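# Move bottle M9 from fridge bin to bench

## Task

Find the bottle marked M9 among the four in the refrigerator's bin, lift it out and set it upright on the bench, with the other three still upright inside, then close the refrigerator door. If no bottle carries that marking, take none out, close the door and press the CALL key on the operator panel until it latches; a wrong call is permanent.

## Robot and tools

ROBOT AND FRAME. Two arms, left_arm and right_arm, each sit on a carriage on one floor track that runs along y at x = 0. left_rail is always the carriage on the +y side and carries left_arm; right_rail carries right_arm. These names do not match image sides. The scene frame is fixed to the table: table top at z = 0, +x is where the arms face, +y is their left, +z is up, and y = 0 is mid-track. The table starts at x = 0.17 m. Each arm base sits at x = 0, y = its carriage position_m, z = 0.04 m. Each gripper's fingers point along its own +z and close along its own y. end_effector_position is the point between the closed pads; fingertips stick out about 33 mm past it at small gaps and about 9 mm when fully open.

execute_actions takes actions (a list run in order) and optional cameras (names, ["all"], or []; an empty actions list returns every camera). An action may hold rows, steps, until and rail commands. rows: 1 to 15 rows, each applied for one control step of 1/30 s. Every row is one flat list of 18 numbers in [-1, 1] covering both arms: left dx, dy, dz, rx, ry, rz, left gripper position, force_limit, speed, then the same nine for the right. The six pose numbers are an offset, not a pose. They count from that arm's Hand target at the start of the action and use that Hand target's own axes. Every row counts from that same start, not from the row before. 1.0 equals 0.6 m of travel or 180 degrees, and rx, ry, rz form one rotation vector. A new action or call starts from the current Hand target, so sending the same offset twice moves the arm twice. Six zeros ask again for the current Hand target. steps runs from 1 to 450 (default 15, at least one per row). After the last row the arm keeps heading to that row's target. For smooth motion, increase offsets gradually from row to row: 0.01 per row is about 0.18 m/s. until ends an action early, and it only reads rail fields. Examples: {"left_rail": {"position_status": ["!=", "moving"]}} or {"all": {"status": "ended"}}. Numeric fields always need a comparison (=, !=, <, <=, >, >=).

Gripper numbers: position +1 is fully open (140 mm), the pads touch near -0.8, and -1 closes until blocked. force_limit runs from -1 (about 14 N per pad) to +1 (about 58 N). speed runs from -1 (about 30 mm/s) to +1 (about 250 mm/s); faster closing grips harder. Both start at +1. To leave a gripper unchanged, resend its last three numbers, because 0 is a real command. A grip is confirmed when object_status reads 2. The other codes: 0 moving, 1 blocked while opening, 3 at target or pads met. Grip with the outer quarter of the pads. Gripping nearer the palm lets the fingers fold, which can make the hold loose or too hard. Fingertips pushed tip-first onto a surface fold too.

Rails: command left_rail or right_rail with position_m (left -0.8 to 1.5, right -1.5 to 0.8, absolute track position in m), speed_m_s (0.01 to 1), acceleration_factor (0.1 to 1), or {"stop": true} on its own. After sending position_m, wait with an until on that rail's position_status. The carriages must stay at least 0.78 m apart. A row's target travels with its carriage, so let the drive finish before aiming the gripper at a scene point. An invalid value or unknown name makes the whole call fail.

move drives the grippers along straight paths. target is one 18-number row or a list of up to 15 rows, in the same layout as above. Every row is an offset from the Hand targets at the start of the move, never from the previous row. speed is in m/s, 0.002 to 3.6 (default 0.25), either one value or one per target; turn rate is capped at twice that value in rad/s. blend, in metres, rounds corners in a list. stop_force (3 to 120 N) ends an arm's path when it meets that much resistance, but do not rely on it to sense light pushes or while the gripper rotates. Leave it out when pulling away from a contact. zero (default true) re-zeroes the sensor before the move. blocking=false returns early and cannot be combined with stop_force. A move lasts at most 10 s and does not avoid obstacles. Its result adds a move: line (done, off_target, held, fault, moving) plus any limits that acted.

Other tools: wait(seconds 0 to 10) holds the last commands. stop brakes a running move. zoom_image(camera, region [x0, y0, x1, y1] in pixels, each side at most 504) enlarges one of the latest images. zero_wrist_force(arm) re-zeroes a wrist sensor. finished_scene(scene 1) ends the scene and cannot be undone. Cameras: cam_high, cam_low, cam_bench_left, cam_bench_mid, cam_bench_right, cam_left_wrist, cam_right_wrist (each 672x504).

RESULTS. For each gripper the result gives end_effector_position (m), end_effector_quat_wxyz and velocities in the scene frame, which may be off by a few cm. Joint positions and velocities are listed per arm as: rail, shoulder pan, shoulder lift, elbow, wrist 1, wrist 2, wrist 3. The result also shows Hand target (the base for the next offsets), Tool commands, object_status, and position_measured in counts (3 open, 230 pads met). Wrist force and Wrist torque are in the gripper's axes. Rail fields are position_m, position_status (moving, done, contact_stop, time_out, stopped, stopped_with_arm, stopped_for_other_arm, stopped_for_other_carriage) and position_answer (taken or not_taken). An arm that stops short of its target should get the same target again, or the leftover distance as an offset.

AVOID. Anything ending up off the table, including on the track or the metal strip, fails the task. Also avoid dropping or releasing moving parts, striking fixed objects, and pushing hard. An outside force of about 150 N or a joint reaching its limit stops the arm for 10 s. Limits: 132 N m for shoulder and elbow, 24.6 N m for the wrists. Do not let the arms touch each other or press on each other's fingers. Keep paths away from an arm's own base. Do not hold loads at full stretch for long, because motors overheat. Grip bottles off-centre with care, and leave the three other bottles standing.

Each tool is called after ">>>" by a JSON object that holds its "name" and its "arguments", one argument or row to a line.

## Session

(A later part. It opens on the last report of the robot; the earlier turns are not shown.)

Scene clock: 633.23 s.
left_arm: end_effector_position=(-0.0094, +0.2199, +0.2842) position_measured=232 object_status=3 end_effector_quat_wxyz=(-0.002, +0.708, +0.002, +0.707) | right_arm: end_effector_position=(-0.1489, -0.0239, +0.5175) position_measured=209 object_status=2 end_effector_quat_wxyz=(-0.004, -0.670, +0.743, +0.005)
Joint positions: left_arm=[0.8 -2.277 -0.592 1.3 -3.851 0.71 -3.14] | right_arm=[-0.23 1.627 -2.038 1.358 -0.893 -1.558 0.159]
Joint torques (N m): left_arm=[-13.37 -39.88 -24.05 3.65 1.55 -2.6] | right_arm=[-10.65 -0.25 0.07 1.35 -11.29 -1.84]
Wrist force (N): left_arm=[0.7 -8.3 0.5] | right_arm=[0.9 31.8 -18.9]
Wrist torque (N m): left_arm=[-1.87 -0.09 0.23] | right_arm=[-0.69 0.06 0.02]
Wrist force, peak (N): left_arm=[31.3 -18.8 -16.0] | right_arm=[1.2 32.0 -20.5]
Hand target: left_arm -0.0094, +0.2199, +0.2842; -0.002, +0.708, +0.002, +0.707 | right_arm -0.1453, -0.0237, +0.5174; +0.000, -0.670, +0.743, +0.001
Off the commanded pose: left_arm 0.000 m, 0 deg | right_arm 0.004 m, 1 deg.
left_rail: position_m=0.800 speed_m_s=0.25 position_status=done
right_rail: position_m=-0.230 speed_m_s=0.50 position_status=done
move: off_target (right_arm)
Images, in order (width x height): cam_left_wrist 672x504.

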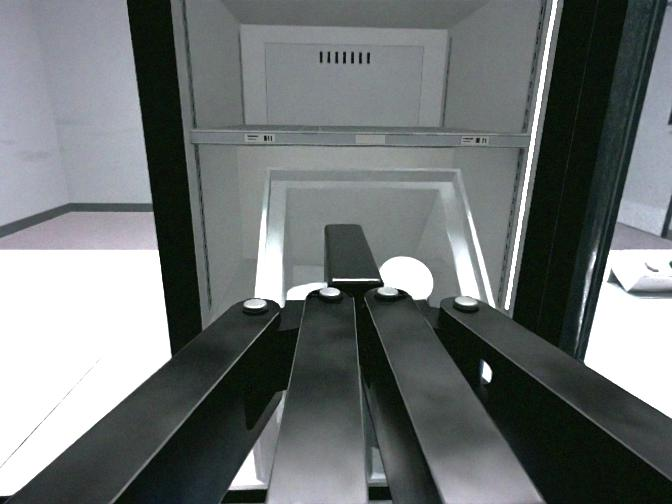

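>>> {"name": "move", "arguments": {
  "target": [0.25,0.0,-0.1,0,-0.2,0,-1,-0.2,-0.5,0,0,0,0,0,0,-1,-0.1,-1],
  "speed": 0.15,
  "cameras": ["cam_left_wrist","cam_right_wrist","cam_bench_left","cam_bench_mid"]
}}

>>> {"name": "zoom_image", "arguments": {
  "camera": "cam_left_wrist",
  "region": [150, 100, 550, 400]
}}

Scene clock: 643.33 s.
left_arm: end_effector_position=(-0.0692, +0.2197, +0.4343) position_measured=232 object_status=3 end_effector_quat_wxyz=(-0.001, +0.891, +0.002, +0.453) | right_arm: end_effector_position=(-0.1489, -0.0239, +0.5175) position_measured=209 object_status=2 end_effector_quat_wxyz=(-0.004, -0.670, +0.743, +0.005)
Joint positions: left_arm=[0.8 -2.277 -0.62 0.358 -3.72 0.911 -2.541] | right_arm=[-0.23 1.627 -2.038 1.358 -0.893 -1.558 0.159]
Joint torques (N m): left_arm=[12.4 -42.06 -26.54 5.14 0.43 2.39] | right_arm=[-10.64 -0.78 0.64 1.47 -11.38 -1.66]
Wrist force (N): left_arm=[0.1 -6.9 1.9] | right_arm=[1.0 31.8 -18.8]
Wrist torque (N m): left_arm=[-1.47 -0.10 0.09] | right_arm=[-0.68 0.04 0.03]
Wrist force, peak (N): left_arm=[0.8 -8.7 0.4] | right_arm=[1.0 32.1 -19.0]
Hand target: left_arm -0.0692, +0.2196, +0.4343; -0.001, +0.891, +0.002, +0.453 | right_arm -0.1453, -0.0237, +0.5174; +0.000, -0.670, +0.743, +0.001
Off the commanded pose: left_arm 0.000 m, 0 deg | right_arm 0.004 m, 1 deg.
left_rail: position_m=0.800 speed_m_s=0.25 position_status=done
right_rail: position_m=-0.230 speed_m_s=0.50 position_status=done
move: off_target (right_arm)
Images, in order (width x height): cam_bench_left 672x504, cam_bench_mid 672x504, cam_left_wrist 672x504, cam_right_wrist 672x504.

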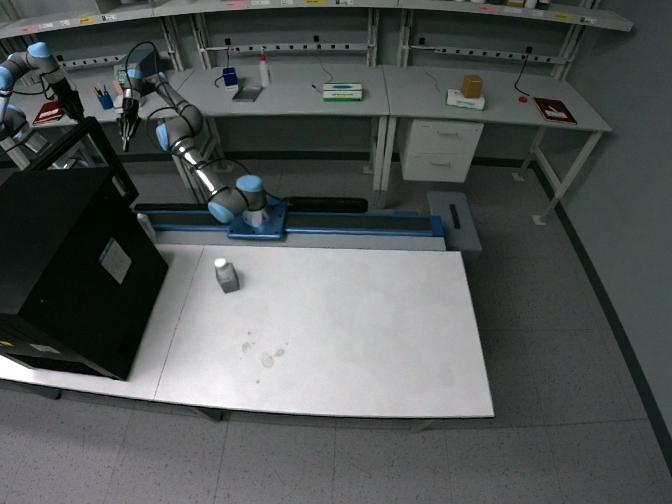

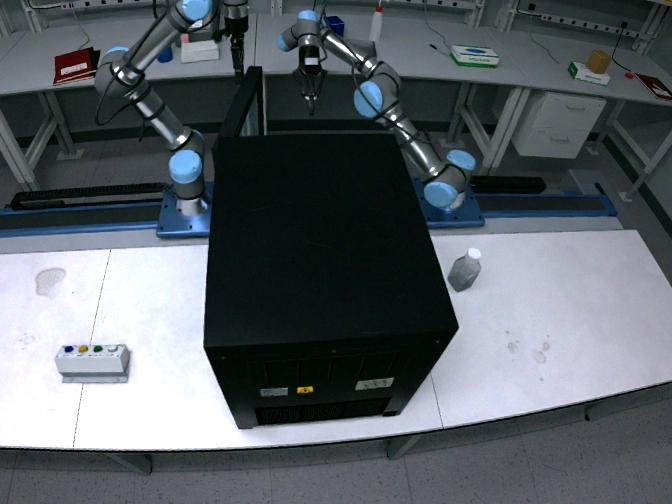

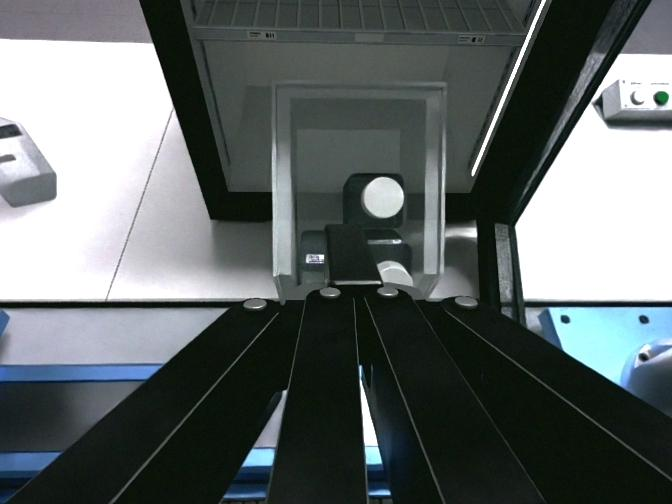

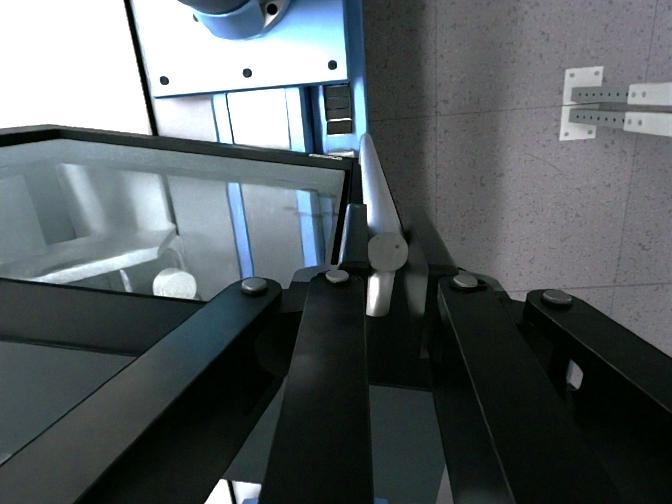

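Scaled by 1.260 from the camera's 672x504 image, which has a finer 960x720 frame.

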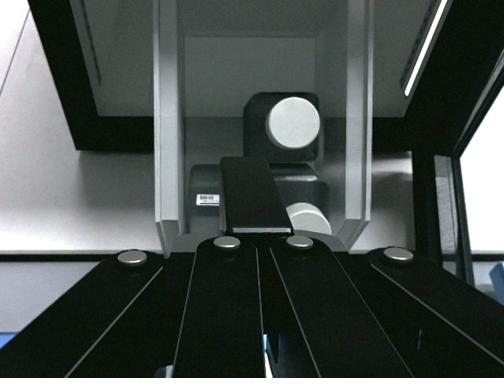

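>>> {"name": "execute_actions", "arguments": {
  "actions": [
    {"rows":[[0.1,0,-0.02,0,0,0,0.5,-0.2,0,0,0,0,0,0,0,-1,-0.1,-1]],"steps":60}
  ],
  "cameras": ["cam_left_wrist"]
}}

>>> {"name": "zoom_image", "arguments": {
  "camera": "cam_left_wrist",
  "region": [220, 80, 500, 340]
}}

Scene clock: 649.90 s.
left_arm: end_effector_position=(-0.0433, +0.2205, +0.4894) position_measured=66 object_status=3 end_effector_quat_wxyz=(+0.003, +0.890, +0.000, +0.456) | right_arm: end_effector_position=(-0.1489, -0.0239, +0.5175) position_measured=209 object_status=2 end_effector_quat_wxyz=(-0.004, -0.670, +0.743, +0.005)
Joint positions: left_arm=[0.8 -2.251 -0.533 0.035 -3.499 0.883 -2.517] | right_arm=[-0.23 1.627 -2.038 1.358 -0.893 -1.558 0.159]
Joint torques (N m): left_arm=[-13.61 -41.69 -25.07 5.29 -3.03 -2.61] | right_arm=[-10.3 -0.21 0.12 1.38 -11.26 -1.43]
Wrist force (N): left_arm=[0.2 -6.6 1.6] | right_arm=[0.8 31.8 -19.0]
Wrist torque (N m): left_arm=[-1.43 -0.09 0.14] | right_arm=[-0.67 0.09 0.02]
Wrist force, peak (N): left_arm=[-15.6 -3.9 4.7] | right_arm=[1.0 32.0 -19.0]
Hand target: left_arm -0.0436, +0.2198, +0.4898; -0.001, +0.891, +0.002, +0.453 | right_arm -0.1453, -0.0237, +0.5174; +0.000, -0.670, +0.743, +0.001
Off the commanded pose: left_arm 0.001 m, 1 deg | right_arm 0.004 m, 1 deg.
left_rail: position_m=0.800 speed_m_s=0.25 position_status=done
right_rail: position_m=-0.230 speed_m_s=0.50 position_status=done
elbow stopped short (left arm): the move would have taken joint 4 (elbow) straighter than the controller allows.
Images, in order (width x height): cam_left_wrist 672x504.

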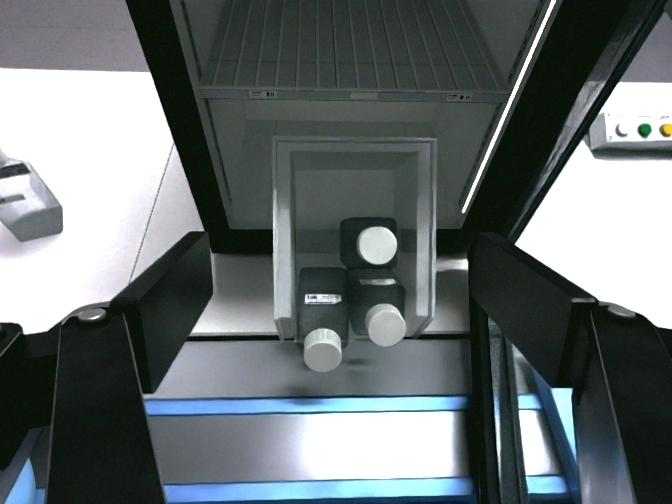

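Scaled by 1.800 from the camera's 672x504 image, which has a finer 960x720 frame.

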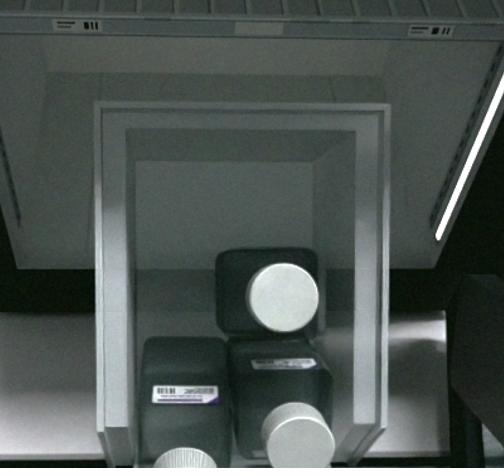

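>>> {"name": "move", "arguments": {
  "target": [-0.36,-0.0325,0.3,0,0.032,0,-0.1,-0.2,0,0,0,0,0,0,0,-1,-0.1,-1],
  "speed": 0.12,
  "cameras": ["cam_left_wrist"]
}}

>>> {"name": "zoom_image", "arguments": {
  "camera": "cam_left_wrist",
  "region": [200, 60, 520, 360]
}}

Scene clock: 676.13 s.
left_arm: end_effector_position=(-0.0254, +0.2393, +0.2093) position_measured=141 object_status=3 end_effector_quat_wxyz=(-0.001, +0.867, +0.002, +0.497) | right_arm: end_effector_position=(-0.1489, -0.0239, +0.5175) position_measured=209 object_status=2 end_effector_quat_wxyz=(-0.004, -0.670, +0.743, +0.005)
Joint positions: left_arm=[0.8 -2.265 -0.665 1.118 -4.334 0.848 -2.6] | right_arm=[-0.23 1.627 -2.038 1.358 -0.893 -1.558 0.159]
Joint torques (N m): left_arm=[-14.16 -38.73 -3.63 1.08 -2.74 -2.69] | right_arm=[-10.19 -0.58 0.17 1.41 -11.33 -1.13]
Wrist force (N): left_arm=[0.2 -6.8 1.3] | right_arm=[1.0 31.6 -18.9]
Wrist torque (N m): left_arm=[-1.50 -0.06 0.20] | right_arm=[-0.71 0.05 0.02]
Wrist force, peak (N): left_arm=[-1.2 -7.6 1.7] | right_arm=[0.9 32.0 -19.1]
Hand target: left_arm -0.0254, +0.2393, +0.2093; -0.001, +0.867, +0.002, +0.497 | right_arm -0.1453, -0.0237, +0.5174; +0.000, -0.670, +0.743, +0.001
Off the commanded pose: left_arm 0.000 m, 0 deg | right_arm 0.004 m, 1 deg.
left_rail: position_m=0.800 speed_m_s=0.25 position_status=done
right_rail: position_m=-0.230 speed_m_s=0.50 position_status=done
move: off_target (right_arm)
Images, in order (width x height): cam_left_wrist 672x504.

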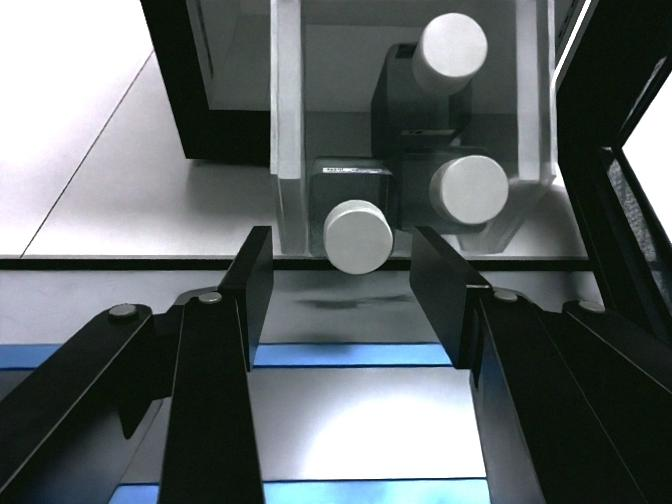

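Scaled by 1.575 from the camera's 672x504 image, which has a finer 960x720 frame.

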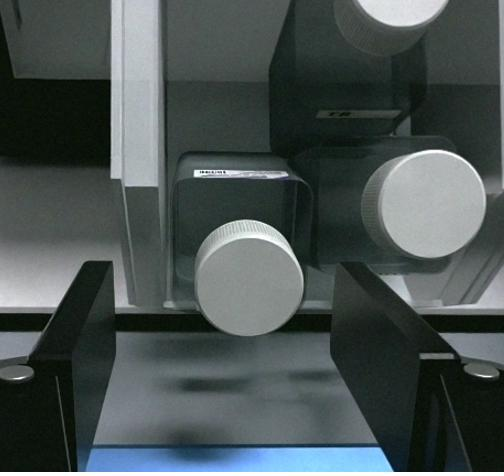

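>>> {"name": "move", "arguments": {
  "target": [
    [-0.03,0.016,0.08,0,0,0,-0.17,-0.2,0,0,0,0,0,0,0,-1,-0.1,-1],
    [-0.03,0.016,0.145,0,0,0,-0.17,-0.2,0,0,0,0,0,0,0,-1,-0.1,-1]
  ],
  "speed": 0.06,
  "stop_force": 6,
  "cameras": ["cam_left_wrist"]
}}

Scene clock: 686.90 s.
left_arm: end_effector_position=(+0.0406, +0.2300, +0.1498) position_measured=150 object_status=3 end_effector_quat_wxyz=(-0.001, +0.867, +0.002, +0.497) | right_arm: end_effector_position=(-0.1489, -0.0239, +0.5175) position_measured=209 object_status=2 end_effector_quat_wxyz=(-0.004, -0.670, +0.743, +0.005)
Joint positions: left_arm=[0.8 -2.169 -0.628 1.208 -4.522 0.78 -2.509] | right_arm=[-0.23 1.627 -2.038 1.358 -0.893 -1.558 0.159]
Joint torques (N m): left_arm=[13.06 -42.72 -2.09 1.05 -3.08 2.23] | right_arm=[-9.82 -0.7 0.1 1.36 -11.3 -0.82]
Wrist force (N): left_arm=[0.2 -7.1 1.6] | right_arm=[1.0 31.9 -18.9]
Wrist torque (N m): left_arm=[-1.51 -0.08 0.12] | right_arm=[-0.66 0.04 0.03]
Wrist force, peak (N): left_arm=[0.1 -7.4 1.2] | right_arm=[0.9 32.1 -18.9]
Hand target: left_arm +0.0406, +0.2300, +0.1498; -0.001, +0.867, +0.002, +0.497 | right_arm -0.1453, -0.0237, +0.5174; +0.000, -0.670, +0.743, +0.001
Off the commanded pose: left_arm 0.000 m, 0 deg | right_arm 0.004 m, 1 deg.
left_rail: position_m=0.800 speed_m_s=0.25 position_status=done
right_rail: position_m=-0.230 speed_m_s=0.50 position_status=done
move: off_target (right_arm)
Images, in order (width x height): cam_left_wrist 672x504.

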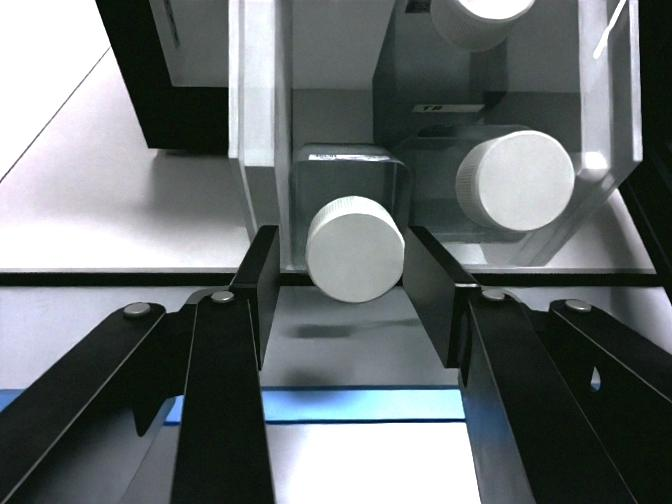

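>>> {"name": "move", "arguments": {
  "target": [
    [0,0.01,0.005,0,0,0,-0.17,-0.2,0,0,0,0,0,0,0,-1,-0.1,-1],
    [0,0.01,0.048,0,0,0,-0.17,-0.2,0,0,0,0,0,0,0,-1,-0.1,-1]
  ],
  "speed": 0.05,
  "stop_force": 6
}}

>>> {"name": "execute_actions", "arguments": {
  "actions": [
    {"rows":[[0,0,0,0,0,0,-1,0.1,-1,0,0,0,0,0,0,-1,-0.1,-1]],"steps":80}
  ],
  "cameras": ["cam_left_wrist"]
}}

Scene clock: 694.63 s.
left_arm: end_effector_position=(+0.0655, +0.2241, +0.1352) position_measured=150 object_status=3 end_effector_quat_wxyz=(-0.001, +0.867, +0.002, +0.497) | right_arm: end_effector_position=(-0.1489, -0.0239, +0.5175) position_measured=209 object_status=2 end_effector_quat_wxyz=(-0.004, -0.670, +0.743, +0.005)
Joint positions: left_arm=[0.8 -2.129 -0.614 1.215 -4.575 0.752 -2.466] | right_arm=[-0.23 1.627 -2.038 1.358 -0.893 -1.558 0.159]
Joint torques (N m): left_arm=[11.18 -39.32 -2.78 1.18 -3.13 2.45] | right_arm=[-9.63 -0.65 0.05 1.33 -11.27 -0.65]
Wrist force (N): left_arm=[0.3 -7.3 1.2] | right_arm=[0.8 31.8 -18.7]
Wrist torque (N m): left_arm=[-1.57 -0.09 0.12] | right_arm=[-0.69 0.08 0.02]
Wrist force, peak (N): left_arm=[0.1 -7.8 1.3] | right_arm=[0.9 32.1 -19.1]
Hand target: left_arm +0.0655, +0.2241, +0.1352; -0.001, +0.867, +0.002, +0.497 | right_arm -0.1453, -0.0237, +0.5174; +0.000, -0.670, +0.743, +0.001
Off the commanded pose: left_arm 0.000 m, 0 deg | right_arm 0.004 m, 1 deg.
left_rail: position_m=0.800 speed_m_s=0.25 position_status=done
right_rail: position_m=-0.230 speed_m_s=0.50 position_status=done
move: off_target (right_arm)

Scene clock: 697.50 s.
left_arm: end_effector_position=(+0.0655, +0.2241, +0.1352) position_measured=161 object_status=2 end_effector_quat_wxyz=(-0.001, +0.867, +0.002, +0.497) | right_arm: end_effector_position=(-0.1489, -0.0239, +0.5175) position_measured=209 object_status=2 end_effector_quat_wxyz=(-0.004, -0.670, +0.743, +0.005)
Joint positions: left_arm=[0.8 -2.129 -0.614 1.215 -4.575 0.752 -2.466] | right_arm=[-0.23 1.627 -2.038 1.358 -0.893 -1.558 0.159]
Joint torques (N m): left_arm=[11.78 -38.76 -1.89 2.25 0.2 2.31] | right_arm=[-9.62 -0.2 0.3 1.42 -11.28 -0.6]
Wrist force (N): left_arm=[1.5 -6.2 -7.4] | right_arm=[1.1 31.6 -18.8]
Wrist torque (N m): left_arm=[-1.58 -0.10 0.12] | right_arm=[-0.69 0.05 0.02]
Wrist force, peak (N): left_arm=[1.8 -6.4 -7.6] | right_arm=[1.1 32.0 -19.0]
Hand target: left_arm +0.0655, +0.2241, +0.1352; -0.001, +0.867, +0.002, +0.497 | right_arm -0.1453, -0.0237, +0.5174; +0.000, -0.670, +0.743, +0.001
Off the commanded pose: left_arm 0.000 m, 0 deg | right_arm 0.004 m, 1 deg.
left_rail: position_m=0.800 speed_m_s=0.25 position_status=done
right_rail: position_m=-0.230 speed_m_s=0.50 position_status=done
Images, in order (width x height): cam_left_wrist 672x504.

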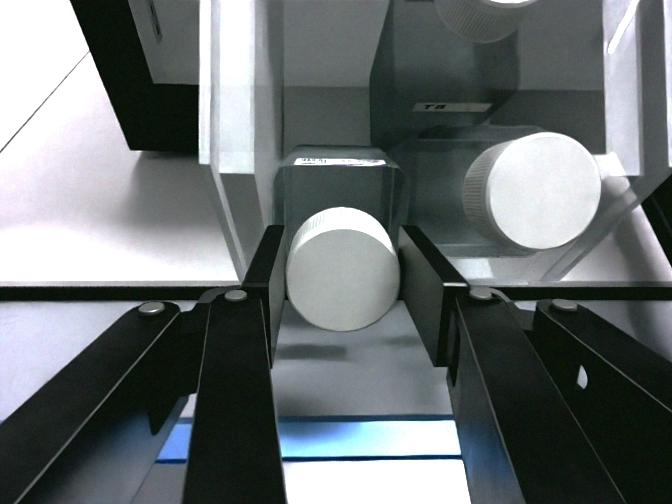

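>>> {"name": "move", "arguments": {
  "target": [
    [0.017,0,-0.099,0,0,0,-1,0.1,-1,0,0,0,0,0,0,-1,-0.1,-1],
    [0.07,0,-0.263,0,0,0,-1,0.1,-1,0,0,0,0,0,0,-1,-0.1,-1]
  ],
  "speed": 0.06,
  "blend": 0.02,
  "cameras": ["cam_left_wrist"]
}}

Scene clock: 704.30 s.
left_arm: end_effector_position=(-0.0495, +0.2236, +0.2512) position_measured=161 object_status=2 end_effector_quat_wxyz=(-0.001, +0.867, +0.002, +0.497) | right_arm: end_effector_position=(-0.1489, -0.0239, +0.5175) position_measured=209 object_status=2 end_effector_quat_wxyz=(-0.004, -0.670, +0.743, +0.005)
Joint positions: left_arm=[0.8 -2.278 -0.643 0.964 -4.193 0.858 -2.612] | right_arm=[-0.23 1.627 -2.038 1.358 -0.893 -1.558 0.159]
Joint torques (N m): left_arm=[-14.73 -41.63 -26.79 6.09 0.01 -2.74] | right_arm=[-9.84 -0.13 -5.49 1.4 -11.31 -0.63]
Wrist force (N): left_arm=[-3.3 -6.8 3.1] | right_arm=[0.9 32.0 -19.2]
Wrist torque (N m): left_arm=[-1.49 -0.09 0.21] | right_arm=[-0.67 0.08 0.02]
Wrist force, peak (N): left_arm=[1.6 -6.4 -7.7] | right_arm=[1.0 32.6 -19.8]
Hand target: left_arm -0.0495, +0.2236, +0.2512; -0.001, +0.867, +0.002, +0.497 | right_arm -0.1453, -0.0237, +0.5174; +0.000, -0.670, +0.743, +0.001
Off the commanded pose: left_arm 0.000 m, 0 deg | right_arm 0.004 m, 1 deg.
left_rail: position_m=0.800 speed_m_s=0.25 position_status=done
right_rail: position_m=-0.230 speed_m_s=0.50 position_status=done
move: off_target (right_arm)
Images, in order (width x height): cam_left_wrist 672x504.

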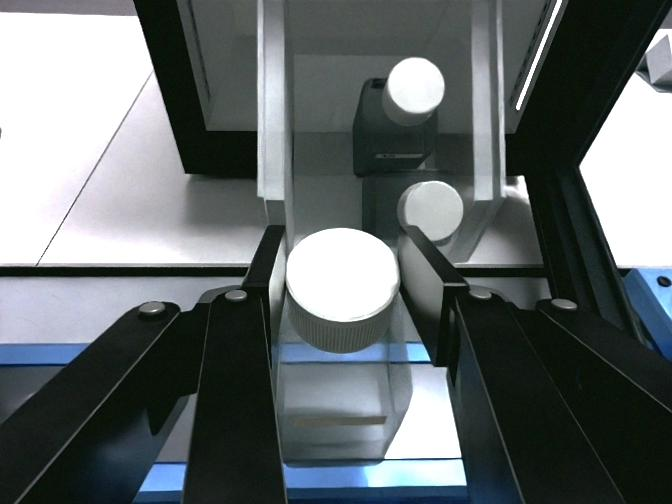

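>>> {"name": "move", "arguments": {
  "target": [0.16,0,-0.08,0,0,0,-1,0.1,-1,0,0,0,0,0,0,-1,-0.1,-1],
  "speed": 0.1
}}

>>> {"name": "execute_actions", "arguments": {
  "actions": [
    {"left_rail":{"position_m":1.16},"steps":250,"until":{"left_rail":{"position_status":["!=","moving"]}}}
  ]
}}

Scene clock: 711.17 s.
left_arm: end_effector_position=(-0.0424, +0.2236, +0.3583) position_measured=161 object_status=2 end_effector_quat_wxyz=(-0.001, +0.867, +0.002, +0.497) | right_arm: end_effector_position=(-0.1489, -0.0239, +0.5175) position_measured=209 object_status=2 end_effector_quat_wxyz=(-0.004, -0.670, +0.743, +0.005)
Joint positions: left_arm=[0.8 -2.269 -0.721 0.828 -3.984 0.852 -2.604] | right_arm=[-0.23 1.627 -2.038 1.358 -0.893 -1.558 0.159]
Joint torques (N m): left_arm=[11.36 -59.86 -27.29 5.72 -0.48 2.37] | right_arm=[-9.84 -0.94 -21.92 1.35 -11.35 -0.34]
Wrist force (N): left_arm=[-3.4 -7.1 3.4] | right_arm=[0.9 31.9 -19.2]
Wrist torque (N m): left_arm=[-1.55 -0.03 0.11] | right_arm=[-0.68 0.08 0.02]
Wrist force, peak (N): left_arm=[-5.2 -6.9 3.9] | right_arm=[1.0 32.1 -19.3]
Hand target: left_arm -0.0424, +0.2237, +0.3583; -0.001, +0.867, +0.002, +0.497 | right_arm -0.1453, -0.0237, +0.5174; +0.000, -0.670, +0.743, +0.001
Off the commanded pose: left_arm 0.000 m, 0 deg | right_arm 0.004 m, 1 deg.
left_rail: position_m=0.800 speed_m_s=0.25 position_status=done
right_rail: position_m=-0.230 speed_m_s=0.50 position_status=done
move: off_target (right_arm)

Scene clock: 713.53 s.
left_arm: end_effector_position=(-0.0424, +0.5836, +0.3583) position_measured=161 object_status=2 end_effector_quat_wxyz=(-0.001, +0.867, +0.002, +0.497) | right_arm: end_effector_position=(-0.1489, -0.0239, +0.5175) position_measured=209 object_status=2 end_effector_quat_wxyz=(-0.004, -0.670, +0.743, +0.005)
Joint positions: left_arm=[1.16 -2.269 -0.721 0.828 -3.984 0.852 -2.604] | right_arm=[-0.23 1.627 -2.038 1.358 -0.893 -1.558 0.159]
Joint torques (N m): left_arm=[2.34 -43.76 -23.62 3.6 -1.81 2.08] | right_arm=[-9.4 -0.5 -21.48 1.28 -11.32 -0.24]
Wrist force (N): left_arm=[-3.4 -7.0 3.7] | right_arm=[0.9 31.9 -19.3]
Wrist torque (N m): left_arm=[-1.53 -0.03 0.11] | right_arm=[-0.68 0.08 0.02]
Wrist force, peak (N): left_arm=[-3.8 -7.8 3.2] | right_arm=[1.0 32.0 -19.3]
Hand target: left_arm -0.0424, +0.5836, +0.3583; -0.001, +0.867, +0.002, +0.497 | right_arm -0.1453, -0.0237, +0.5174; +0.000, -0.670, +0.743, +0.001
Tool commands: left_gripper/position=-1.0 left_gripper/force_limit=+0.1 left_gripper/speed=-1.0 right_gripper/position=-1.0 right_gripper/force_limit=-0.1 right_gripper/speed=-1.0
Off the commanded pose: left_arm 0.000 m, 0 deg | right_arm 0.004 m, 1 deg.
left_rail: position_m=1.160 speed_m_s=0.25 position_status=done
right_rail: position_m=-0.230 speed_m_s=0.50 position_status=done

>>> {"name": "move", "arguments": {
  "target": [
    [0.333,-0.027,0.577,0,0,0,-1,0.1,-1,0,0,0,0,0,0,-1,-0.1,-1],
    [0.16,-0.027,0.677,0,0,0,-1,0.1,-1,0,0,0,0,0,0,-1,-0.1,-1]
  ],
  "speed": 0.15,
  "blend": 0.03
}}

>>> {"name": "move", "arguments": {
  "target": [-0.17,0,0.098,0,0,0,-1,0.1,-1,0,0,0,0,0,0,-1,-0.1,-1],
  "speed": 0.025,
  "stop_force": 4,
  "cameras": ["cam_bench_left","cam_left_wrist"]
}}

Scene clock: 721.37 s.
left_arm: end_effector_position=(+0.3566, +0.6016, +0.2360) position_measured=161 object_status=2 end_effector_quat_wxyz=(-0.001, +0.867, +0.002, +0.497) | right_arm: end_effector_position=(-0.1489, -0.0239, +0.5175) position_measured=209 object_status=2 end_effector_quat_wxyz=(-0.004, -0.670, +0.743, +0.005)
Joint positions: left_arm=[1.16 -1.652 -0.842 1.209 -4.934 0.536 -1.74] | right_arm=[-0.23 1.627 -2.038 1.358 -0.893 -1.558 0.159]
Joint torques (N m): left_arm=[-13.38 -37.52 -5.77 1.12 -4.8 2.35] | right_arm=[-9.03 -0.35 -21.5 1.27 -11.32 -0.21]
Wrist force (N): left_arm=[-3.6 -7.1 2.8] | right_arm=[1.1 31.9 -19.0]
Wrist torque (N m): left_arm=[-1.53 -0.10 0.12] | right_arm=[-0.68 0.03 0.02]
Wrist force, peak (N): left_arm=[-5.0 -7.0 4.2] | right_arm=[1.0 32.2 -19.2]
Hand target: left_arm +0.3566, +0.6016, +0.2360; -0.001, +0.867, +0.002, +0.497 | right_arm -0.1453, -0.0237, +0.5174; +0.000, -0.670, +0.743, +0.001
Off the commanded pose: left_arm 0.000 m, 0 deg | right_arm 0.004 m, 1 deg.
left_rail: position_m=1.160 speed_m_s=0.25 position_status=done
right_rail: position_m=-0.230 speed_m_s=0.50 position_status=done
move: off_target (right_arm)

Scene clock: 724.40 s.
left_arm: end_effector_position=(+0.3563, +0.6016, +0.1948) position_measured=161 object_status=2 end_effector_quat_wxyz=(-0.001, +0.867, +0.002, +0.497) | right_arm: end_effector_position=(-0.1489, -0.0239, +0.5175) position_measured=209 object_status=2 end_effector_quat_wxyz=(-0.004, -0.670, +0.743, +0.005)
Joint positions: left_arm=[1.16 -1.653 -0.801 1.25 -5.015 0.536 -1.741] | right_arm=[-0.23 1.627 -2.038 1.358 -0.893 -1.558 0.159]
Joint torques (N m): left_arm=[-11.24 -61.95 -25.77 5.21 -4.01 -0.56] | right_arm=[-8.89 -0.24 -21.58 1.3 -11.32 -0.05]
Wrist force (N): left_arm=[-1.8 -6.6 2.7] | right_arm=[0.9 32.0 -19.2]
Wrist torque (N m): left_arm=[-1.48 0.00 0.20] | right_arm=[-0.66 0.07 0.03]
Wrist force, peak (N): left_arm=[17.4 -5.8 -3.6] | right_arm=[1.0 32.2 -19.3]
Hand target: left_arm +0.3563, +0.6016, +0.1948; -0.001, +0.867, +0.002, +0.497 (not the last commanded pose) | right_arm -0.1453, -0.0237, +0.5174; +0.000, -0.670, +0.743, +0.001
Off the commanded pose: left_arm 0.077 m, 0 deg | right_arm 0.004 m, 1 deg.
left_rail: position_m=1.160 speed_m_s=0.25 position_status=done
right_rail: position_m=-0.230 speed_m_s=0.50 position_status=done
move: contact (left_arm), off_target (right_arm)
Images, in order (width x height): cam_bench_left 672x504, cam_left_wrist 672x504.

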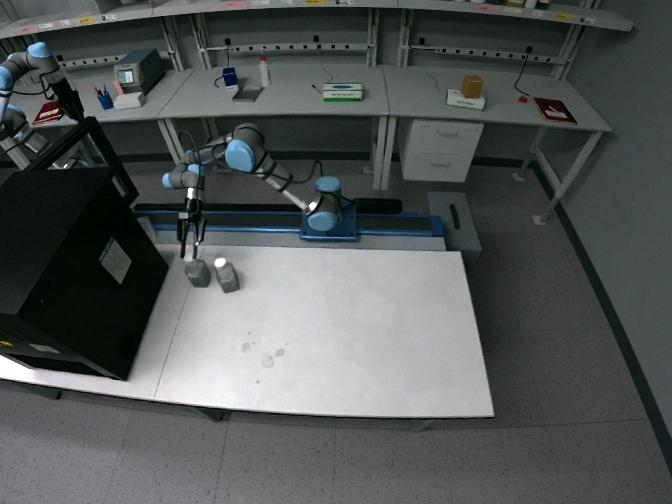

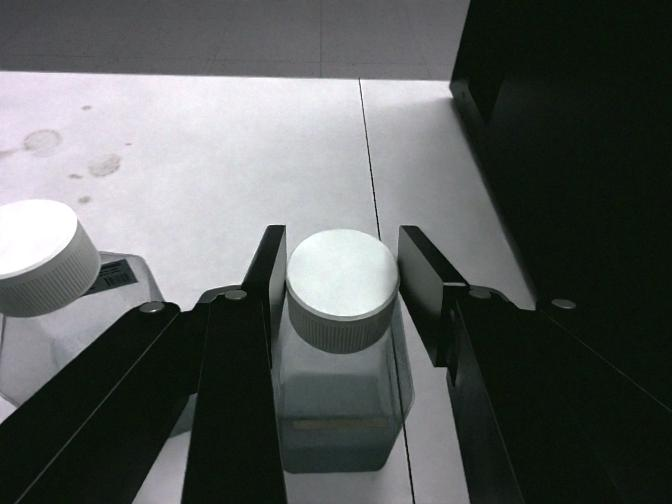

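>>> {"name": "move", "arguments": {
  "target": [-0.013,0,0.0075,0,0,0,-1,0.1,-1,0,0,0,0,0,0,-1,-0.1,-1],
  "speed": 0.01,
  "stop_force": 15,
  "cameras": ["cam_left_wrist"]
}}

>>> {"name": "execute_actions", "arguments": {
  "actions": [
    {"rows":[[0,0,0,0,0,0,-0.15,-0.2,-1,0,0,0,0,0,0,-1,-0.1,-1]],"steps":50}
  ],
  "cameras": ["cam_left_wrist"]
}}

Scene clock: 729.73 s.
left_arm: end_effector_position=(+0.3563, +0.6016, +0.1941) position_measured=161 object_status=2 end_effector_quat_wxyz=(-0.001, +0.867, +0.002, +0.498) | right_arm: end_effector_position=(-0.1489, -0.0239, +0.5175) position_measured=209 object_status=2 end_effector_quat_wxyz=(-0.004, -0.670, +0.743, +0.005)
Joint positions: left_arm=[1.16 -1.653 -0.8 1.251 -5.017 0.536 -1.741] | right_arm=[-0.23 1.627 -2.038 1.358 -0.893 -1.558 0.159]
Joint torques (N m): left_arm=[-3.65 -54.51 -23.13 3.17 1.86 -0.49] | right_arm=[-8.55 -0.17 -21.54 1.41 -11.33 0.12]
Wrist force (N): left_arm=[13.7 -7.0 -2.4] | right_arm=[1.0 31.9 -19.2]
Wrist torque (N m): left_arm=[-1.42 -0.01 0.26] | right_arm=[-0.68 0.06 0.02]
Wrist force, peak (N): left_arm=[21.0 -6.5 -4.5] | right_arm=[0.9 32.1 -19.4]
Hand target: left_arm +0.3563, +0.6016, +0.1941; -0.001, +0.867, +0.002, +0.498 (not the last commanded pose) | right_arm -0.1453, -0.0237, +0.5174; +0.000, -0.670, +0.743, +0.001
Off the commanded pose: left_arm 0.008 m, 0 deg | right_arm 0.004 m, 1 deg.
left_rail: position_m=1.160 speed_m_s=0.25 position_status=done
right_rail: position_m=-0.230 speed_m_s=0.50 position_status=done
move: contact (left_arm), off_target (right_arm)
Images, in order (width x height): cam_left_wrist 672x504.

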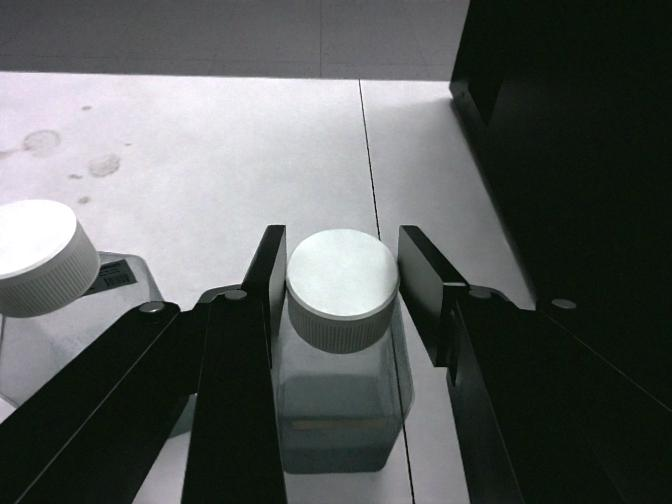

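Scene clock: 731.60 s.
left_arm: end_effector_position=(+0.3563, +0.6016, +0.1941) position_measured=148 object_status=3 end_effector_quat_wxyz=(-0.001, +0.867, +0.002, +0.498) | right_arm: end_effector_position=(-0.1489, -0.0239, +0.5175) position_measured=209 object_status=2 end_effector_quat_wxyz=(-0.004, -0.670, +0.743, +0.005)
Joint positions: left_arm=[1.16 -1.653 -0.8 1.251 -5.017 0.535 -1.741] | right_arm=[-0.23 1.627 -2.038 1.358 -0.893 -1.558 0.159]
Joint torques (N m): left_arm=[-9.24 -55.39 -22.9 3.16 -3.92 -2.63] | right_arm=[-8.89 -0.48 -21.39 1.32 -11.37 -0.01]
Wrist force (N): left_arm=[1.5 -6.7 1.5] | right_arm=[0.9 32.0 -19.1]
Wrist torque (N m): left_arm=[-1.44 -0.33 0.20] | right_arm=[-0.67 0.08 0.02]
Wrist force, peak (N): left_arm=[13.8 -7.3 -1.9] | right_arm=[0.9 32.2 -19.2]
Hand target: left_arm +0.3563, +0.6016, +0.1941; -0.001, +0.867, +0.002, +0.498 | right_arm -0.1453, -0.0237, +0.5174; +0.000, -0.670, +0.743, +0.001
Off the commanded pose: left_arm 0.000 m, 0 deg | right_arm 0.004 m, 1 deg.
left_rail: position_m=1.160 speed_m_s=0.25 position_status=done
right_rail: position_m=-0.230 speed_m_s=0.50 position_status=done
Images, in order (width x height): cam_left_wrist 672x504.

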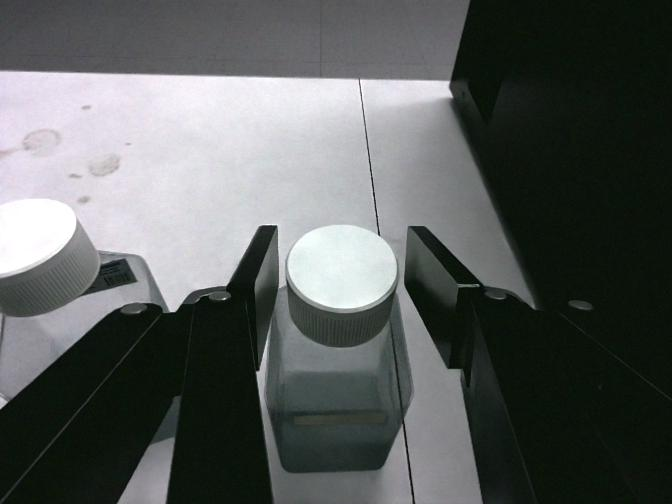

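>>> {"name": "move", "arguments": {
  "target": [
    [0,0,-0.1,0,0,0,-0.15,-0.2,-1,0,0,0,0,0,0,-1,-0.1,-1],
    [0.0,0,-0.6,0,0,0,-0.15,-0.2,-1,0,0,0,0,0,0,-1,-0.1,-1]
  ],
  "speed": 0.25,
  "blend": 0.03
}}

>>> {"name": "execute_actions", "arguments": {
  "actions": [
    {"left_rail":{"position_m":0.73},"steps":250,"until":{"left_rail":{"position_status":["!=","moving"]}}}
  ],
  "cameras": ["cam_left_wrist"]
}}

Scene clock: 737.47 s.
left_arm: end_effector_position=(+0.0456, +0.6003, +0.3758) position_measured=148 object_status=3 end_effector_quat_wxyz=(-0.001, +0.867, +0.002, +0.498) | right_arm: end_effector_position=(-0.1489, -0.0239, +0.5175) position_measured=209 object_status=2 end_effector_quat_wxyz=(-0.004, -0.670, +0.743, +0.005)
Joint positions: left_arm=[1.16 -2.172 -0.872 1.038 -4.106 0.781 -2.512] | right_arm=[-0.23 1.627 -2.038 1.358 -0.893 -1.558 0.159]
Joint torques (N m): left_arm=[-14.48 -33.23 -28.52 5.35 0.21 -2.6] | right_arm=[-8.53 0.21 -21.37 1.32 -11.34 0.21]
Wrist force (N): left_arm=[1.1 -6.9 1.8] | right_arm=[1.0 31.9 -19.0]
Wrist torque (N m): left_arm=[-1.51 -0.25 0.20] | right_arm=[-0.67 0.05 0.02]
Wrist force, peak (N): left_arm=[1.0 -7.0 3.1] | right_arm=[0.9 32.2 -19.3]
Hand target: left_arm +0.0456, +0.6003, +0.3759; -0.001, +0.867, +0.002, +0.498 | right_arm -0.1453, -0.0237, +0.5174; +0.000, -0.670, +0.743, +0.001
Off the commanded pose: left_arm 0.000 m, 0 deg | right_arm 0.004 m, 1 deg.
left_rail: position_m=1.160 speed_m_s=0.25 position_status=done
right_rail: position_m=-0.230 speed_m_s=0.50 position_status=done
move: off_target (right_arm)

Scene clock: 740.13 s.
left_arm: end_effector_position=(+0.0455, +0.1703, +0.3759) position_measured=148 object_status=3 end_effector_quat_wxyz=(-0.001, +0.867, +0.002, +0.498) | right_arm: end_effector_position=(-0.1489, -0.0239, +0.5175) position_measured=209 object_status=2 end_effector_quat_wxyz=(-0.004, -0.670, +0.743, +0.005)
Joint positions: left_arm=[0.73 -2.172 -0.872 1.038 -4.106 0.782 -2.512] | right_arm=[-0.23 1.627 -2.038 1.358 -0.893 -1.558 0.159]
Joint torques (N m): left_arm=[-6.66 -41.91 -21.26 3.97 -0.75 -2.55] | right_arm=[-8.37 0.03 -21 1.33 -11.27 0.34]
Wrist force (N): left_arm=[1.3 -6.6 1.2] | right_arm=[0.9 31.9 -19.1]
Wrist torque (N m): left_arm=[-1.45 -0.30 0.21] | right_arm=[-0.67 0.08 0.02]
Wrist force, peak (N): left_arm=[1.0 -7.6 1.6] | right_arm=[1.0 32.2 -19.2]
Hand target: left_arm +0.0456, +0.1703, +0.3759; -0.001, +0.867, +0.002, +0.498 | right_arm -0.1453, -0.0237, +0.5174; +0.000, -0.670, +0.743, +0.001
Tool commands: left_gripper/position=-0.15 left_gripper/force_limit=-0.2 left_gripper/speed=-1.0 right_gripper/position=-1.0 right_gripper/force_limit=-0.1 right_gripper/speed=-1.0
Off the commanded pose: left_arm 0.000 m, 0 deg | right_arm 0.004 m, 1 deg.
left_rail: position_m=0.730 speed_m_s=0.25 position_status=done
right_rail: position_m=-0.230 speed_m_s=0.50 position_status=done
Images, in order (width x height): cam_left_wrist 672x504.

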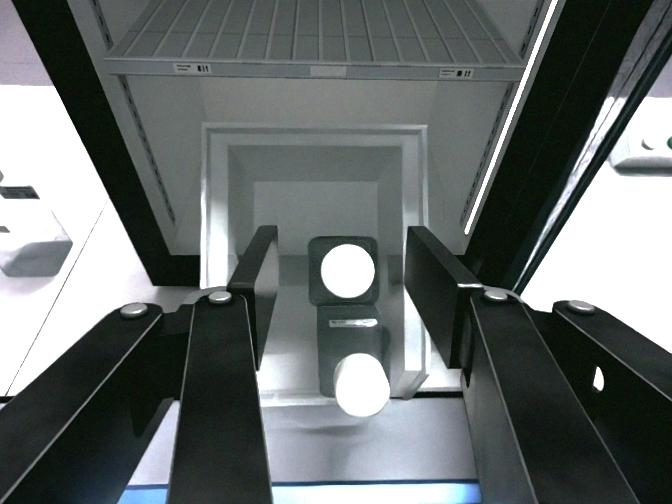

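>>> {"name": "move", "arguments": {
  "target": [-0.26,0.031,0.09,0,0,0,-0.15,-0.2,-1,0,0,0,0,0,0,-1,-0.1,-1],
  "speed": 0.12,
  "cameras": ["cam_left_wrist"]
}}

Scene clock: 746.27 s.
left_arm: end_effector_position=(+0.0135, +0.1514, +0.2140) position_measured=148 object_status=3 end_effector_quat_wxyz=(-0.001, +0.867, +0.002, +0.498) | right_arm: end_effector_position=(-0.1489, -0.0239, +0.5175) position_measured=209 object_status=2 end_effector_quat_wxyz=(-0.004, -0.670, +0.743, +0.005)
Joint positions: left_arm=[0.73 -2.197 -0.668 1.103 -4.358 0.799 -2.537] | right_arm=[-0.23 1.627 -2.038 1.358 -0.893 -1.558 0.159]
Joint torques (N m): left_arm=[-13.62 -39.46 -25.35 1.23 0.5 -2.59] | right_arm=[-8.85 -0.05 -21.14 1.33 -11.3 0.32]
Wrist force (N): left_arm=[1.2 -6.5 2.0] | right_arm=[0.9 31.8 -19.2]
Wrist torque (N m): left_arm=[-1.41 -0.28 0.18] | right_arm=[-0.69 0.07 0.03]
Wrist force, peak (N): left_arm=[1.0 -7.1 1.8] | right_arm=[1.1 32.1 -19.4]
Hand target: left_arm +0.0135, +0.1514, +0.2139; -0.001, +0.867, +0.002, +0.498 | right_arm -0.1453, -0.0237, +0.5174; +0.000, -0.670, +0.743, +0.001
Off the commanded pose: left_arm 0.000 m, 0 deg | right_arm 0.004 m, 1 deg.
left_rail: position_m=0.730 speed_m_s=0.25 position_status=done
right_rail: position_m=-0.230 speed_m_s=0.50 position_status=done
move: off_target (right_arm)
Images, in order (width x height): cam_left_wrist 672x504.

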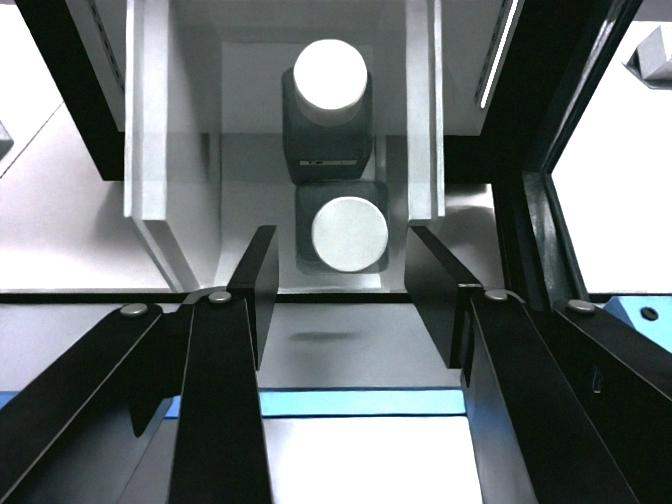

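>>> {"name": "move", "arguments": {
  "target": [
    [-0.015,0.006,0.06,0,0,0,-0.2,-0.2,-1,0,0,0,0,0,0,-1,-0.1,-1],
    [-0.015,0.006,0.105,0,0,0,-0.2,-0.2,-1,0,0,0,0,0,0,-1,-0.1,-1]
  ],
  "speed": 0.05,
  "stop_force": 6,
  "cameras": ["cam_left_wrist"]
}}

Scene clock: 763.60 s.
left_arm: end_effector_position=(+0.0634, +0.1480, +0.1744) position_measured=154 object_status=3 end_effector_quat_wxyz=(-0.001, +0.867, +0.002, +0.498) | right_arm: end_effector_position=(-0.1489, -0.0239, +0.5175) position_measured=209 object_status=2 end_effector_quat_wxyz=(-0.004, -0.670, +0.743, +0.005)
Joint positions: left_arm=[0.73 -2.127 -0.652 1.176 -4.499 0.75 -2.464] | right_arm=[-0.23 1.627 -2.038 1.358 -0.893 -1.558 0.159]
Joint torques (N m): left_arm=[12.64 -38.9 -2.98 0.89 -3.16 2.34] | right_arm=[-8.39 -0.43 -21.08 1.3 -11.28 0.71]
Wrist force (N): left_arm=[0.9 -6.6 1.6] | right_arm=[1.0 32.0 -19.1]
Wrist torque (N m): left_arm=[-1.44 -0.22 0.14] | right_arm=[-0.66 0.06 0.03]
Wrist force, peak (N): left_arm=[1.2 -7.2 1.9] | right_arm=[1.0 32.2 -19.4]
Hand target: left_arm +0.0634, +0.1480, +0.1744; -0.001, +0.867, +0.002, +0.498 | right_arm -0.1453, -0.0237, +0.5174; +0.000, -0.670, +0.743, +0.001
Off the commanded pose: left_arm 0.000 m, 0 deg | right_arm 0.004 m, 1 deg.
left_rail: position_m=0.730 speed_m_s=0.25 position_status=done
right_rail: position_m=-0.230 speed_m_s=0.50 position_status=done
move: off_target (right_arm)
Images, in order (width x height): cam_left_wrist 672x504.

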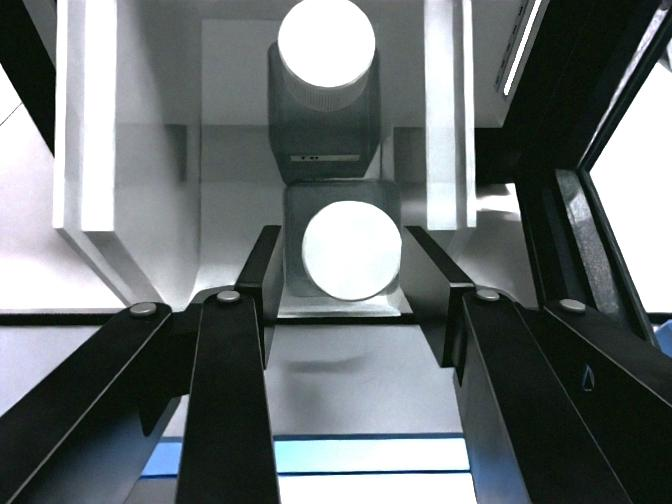

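>>> {"name": "move", "arguments": {
  "target": [
    [0,0.007,0.003,0,0,0,-0.2,-0.2,-1,0,0,0,0,0,0,-1,-0.1,-1],
    [0,0.007,0.047,0,0,0,-0.2,-0.2,-1,0,0,0,0,0,0,-1,-0.1,-1]
  ],
  "speed": 0.05,
  "stop_force": 6
}}

>>> {"name": "execute_actions", "arguments": {
  "actions": [
    {"rows":[[0,0,0,0,0,0,-1,0.1,-1,0,0,0,0,0,0,-1,-0.1,-1]],"steps":80}
  ],
  "cameras": ["cam_left_wrist"]
}}

Scene clock: 768.83 s.
left_arm: end_effector_position=(+0.0877, +0.1439, +0.1601) position_measured=154 object_status=3 end_effector_quat_wxyz=(-0.001, +0.867, +0.002, +0.498) | right_arm: end_effector_position=(-0.1489, -0.0239, +0.5175) position_measured=209 object_status=2 end_effector_quat_wxyz=(-0.004, -0.670, +0.743, +0.005)
Joint positions: left_arm=[0.73 -2.088 -0.641 1.188 -4.554 0.725 -2.422] | right_arm=[-0.23 1.627 -2.038 1.358 -0.893 -1.558 0.159]
Joint torques (N m): left_arm=[12.3 -38.16 -3.24 1.05 -3.15 2.49] | right_arm=[-7.84 -0.37 -21.11 1.17 -11.3 0.86]
Wrist force (N): left_arm=[1.2 -6.6 1.7] | right_arm=[0.9 32.0 -19.0]
Wrist torque (N m): left_arm=[-1.48 -0.27 0.12] | right_arm=[-0.67 0.07 0.03]
Wrist force, peak (N): left_arm=[1.2 -7.3 1.8] | right_arm=[1.1 32.2 -19.2]
Hand target: left_arm +0.0877, +0.1439, +0.1601; -0.001, +0.867, +0.002, +0.498 | right_arm -0.1453, -0.0237, +0.5174; +0.000, -0.670, +0.743, +0.001
Off the commanded pose: left_arm 0.000 m, 0 deg | right_arm 0.004 m, 1 deg.
left_rail: position_m=0.730 speed_m_s=0.25 position_status=done
right_rail: position_m=-0.230 speed_m_s=0.50 position_status=done
move: off_target (right_arm)

Scene clock: 771.70 s.
left_arm: end_effector_position=(+0.0877, +0.1439, +0.1601) position_measured=161 object_status=2 end_effector_quat_wxyz=(-0.001, +0.867, +0.002, +0.498) | right_arm: end_effector_position=(-0.1489, -0.0239, +0.5175) position_measured=209 object_status=2 end_effector_quat_wxyz=(-0.004, -0.670, +0.743, +0.005)
Joint positions: left_arm=[0.73 -2.088 -0.641 1.188 -4.554 0.725 -2.422] | right_arm=[-0.23 1.627 -2.038 1.358 -0.893 -1.558 0.159]
Joint torques (N m): left_arm=[13.02 -38.07 -4.17 1.35 0.36 2.16] | right_arm=[-8.45 0.59 -20.24 1.34 -11.32 0.88]
Wrist force (N): left_arm=[4.4 -5.8 -8.3] | right_arm=[1.0 31.6 -18.9]
Wrist torque (N m): left_arm=[-1.34 -0.34 0.14] | right_arm=[-0.70 0.05 0.03]
Wrist force, peak (N): left_arm=[4.3 -6.3 -8.3] | right_arm=[1.0 32.1 -19.3]
Hand target: left_arm +0.0877, +0.1439, +0.1601; -0.001, +0.867, +0.002, +0.498 | right_arm -0.1453, -0.0237, +0.5174; +0.000, -0.670, +0.743, +0.001
Off the commanded pose: left_arm 0.000 m, 0 deg | right_arm 0.004 m, 1 deg.
left_rail: position_m=0.730 speed_m_s=0.25 position_status=done
right_rail: position_m=-0.230 speed_m_s=0.50 position_status=done
Images, in order (width x height): cam_left_wrist 672x504.

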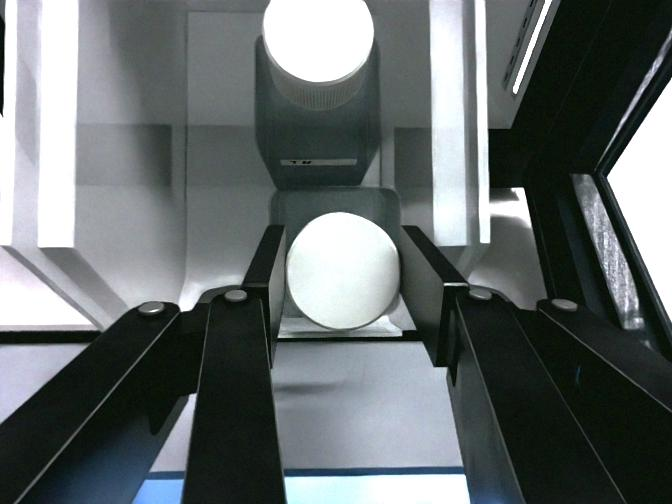

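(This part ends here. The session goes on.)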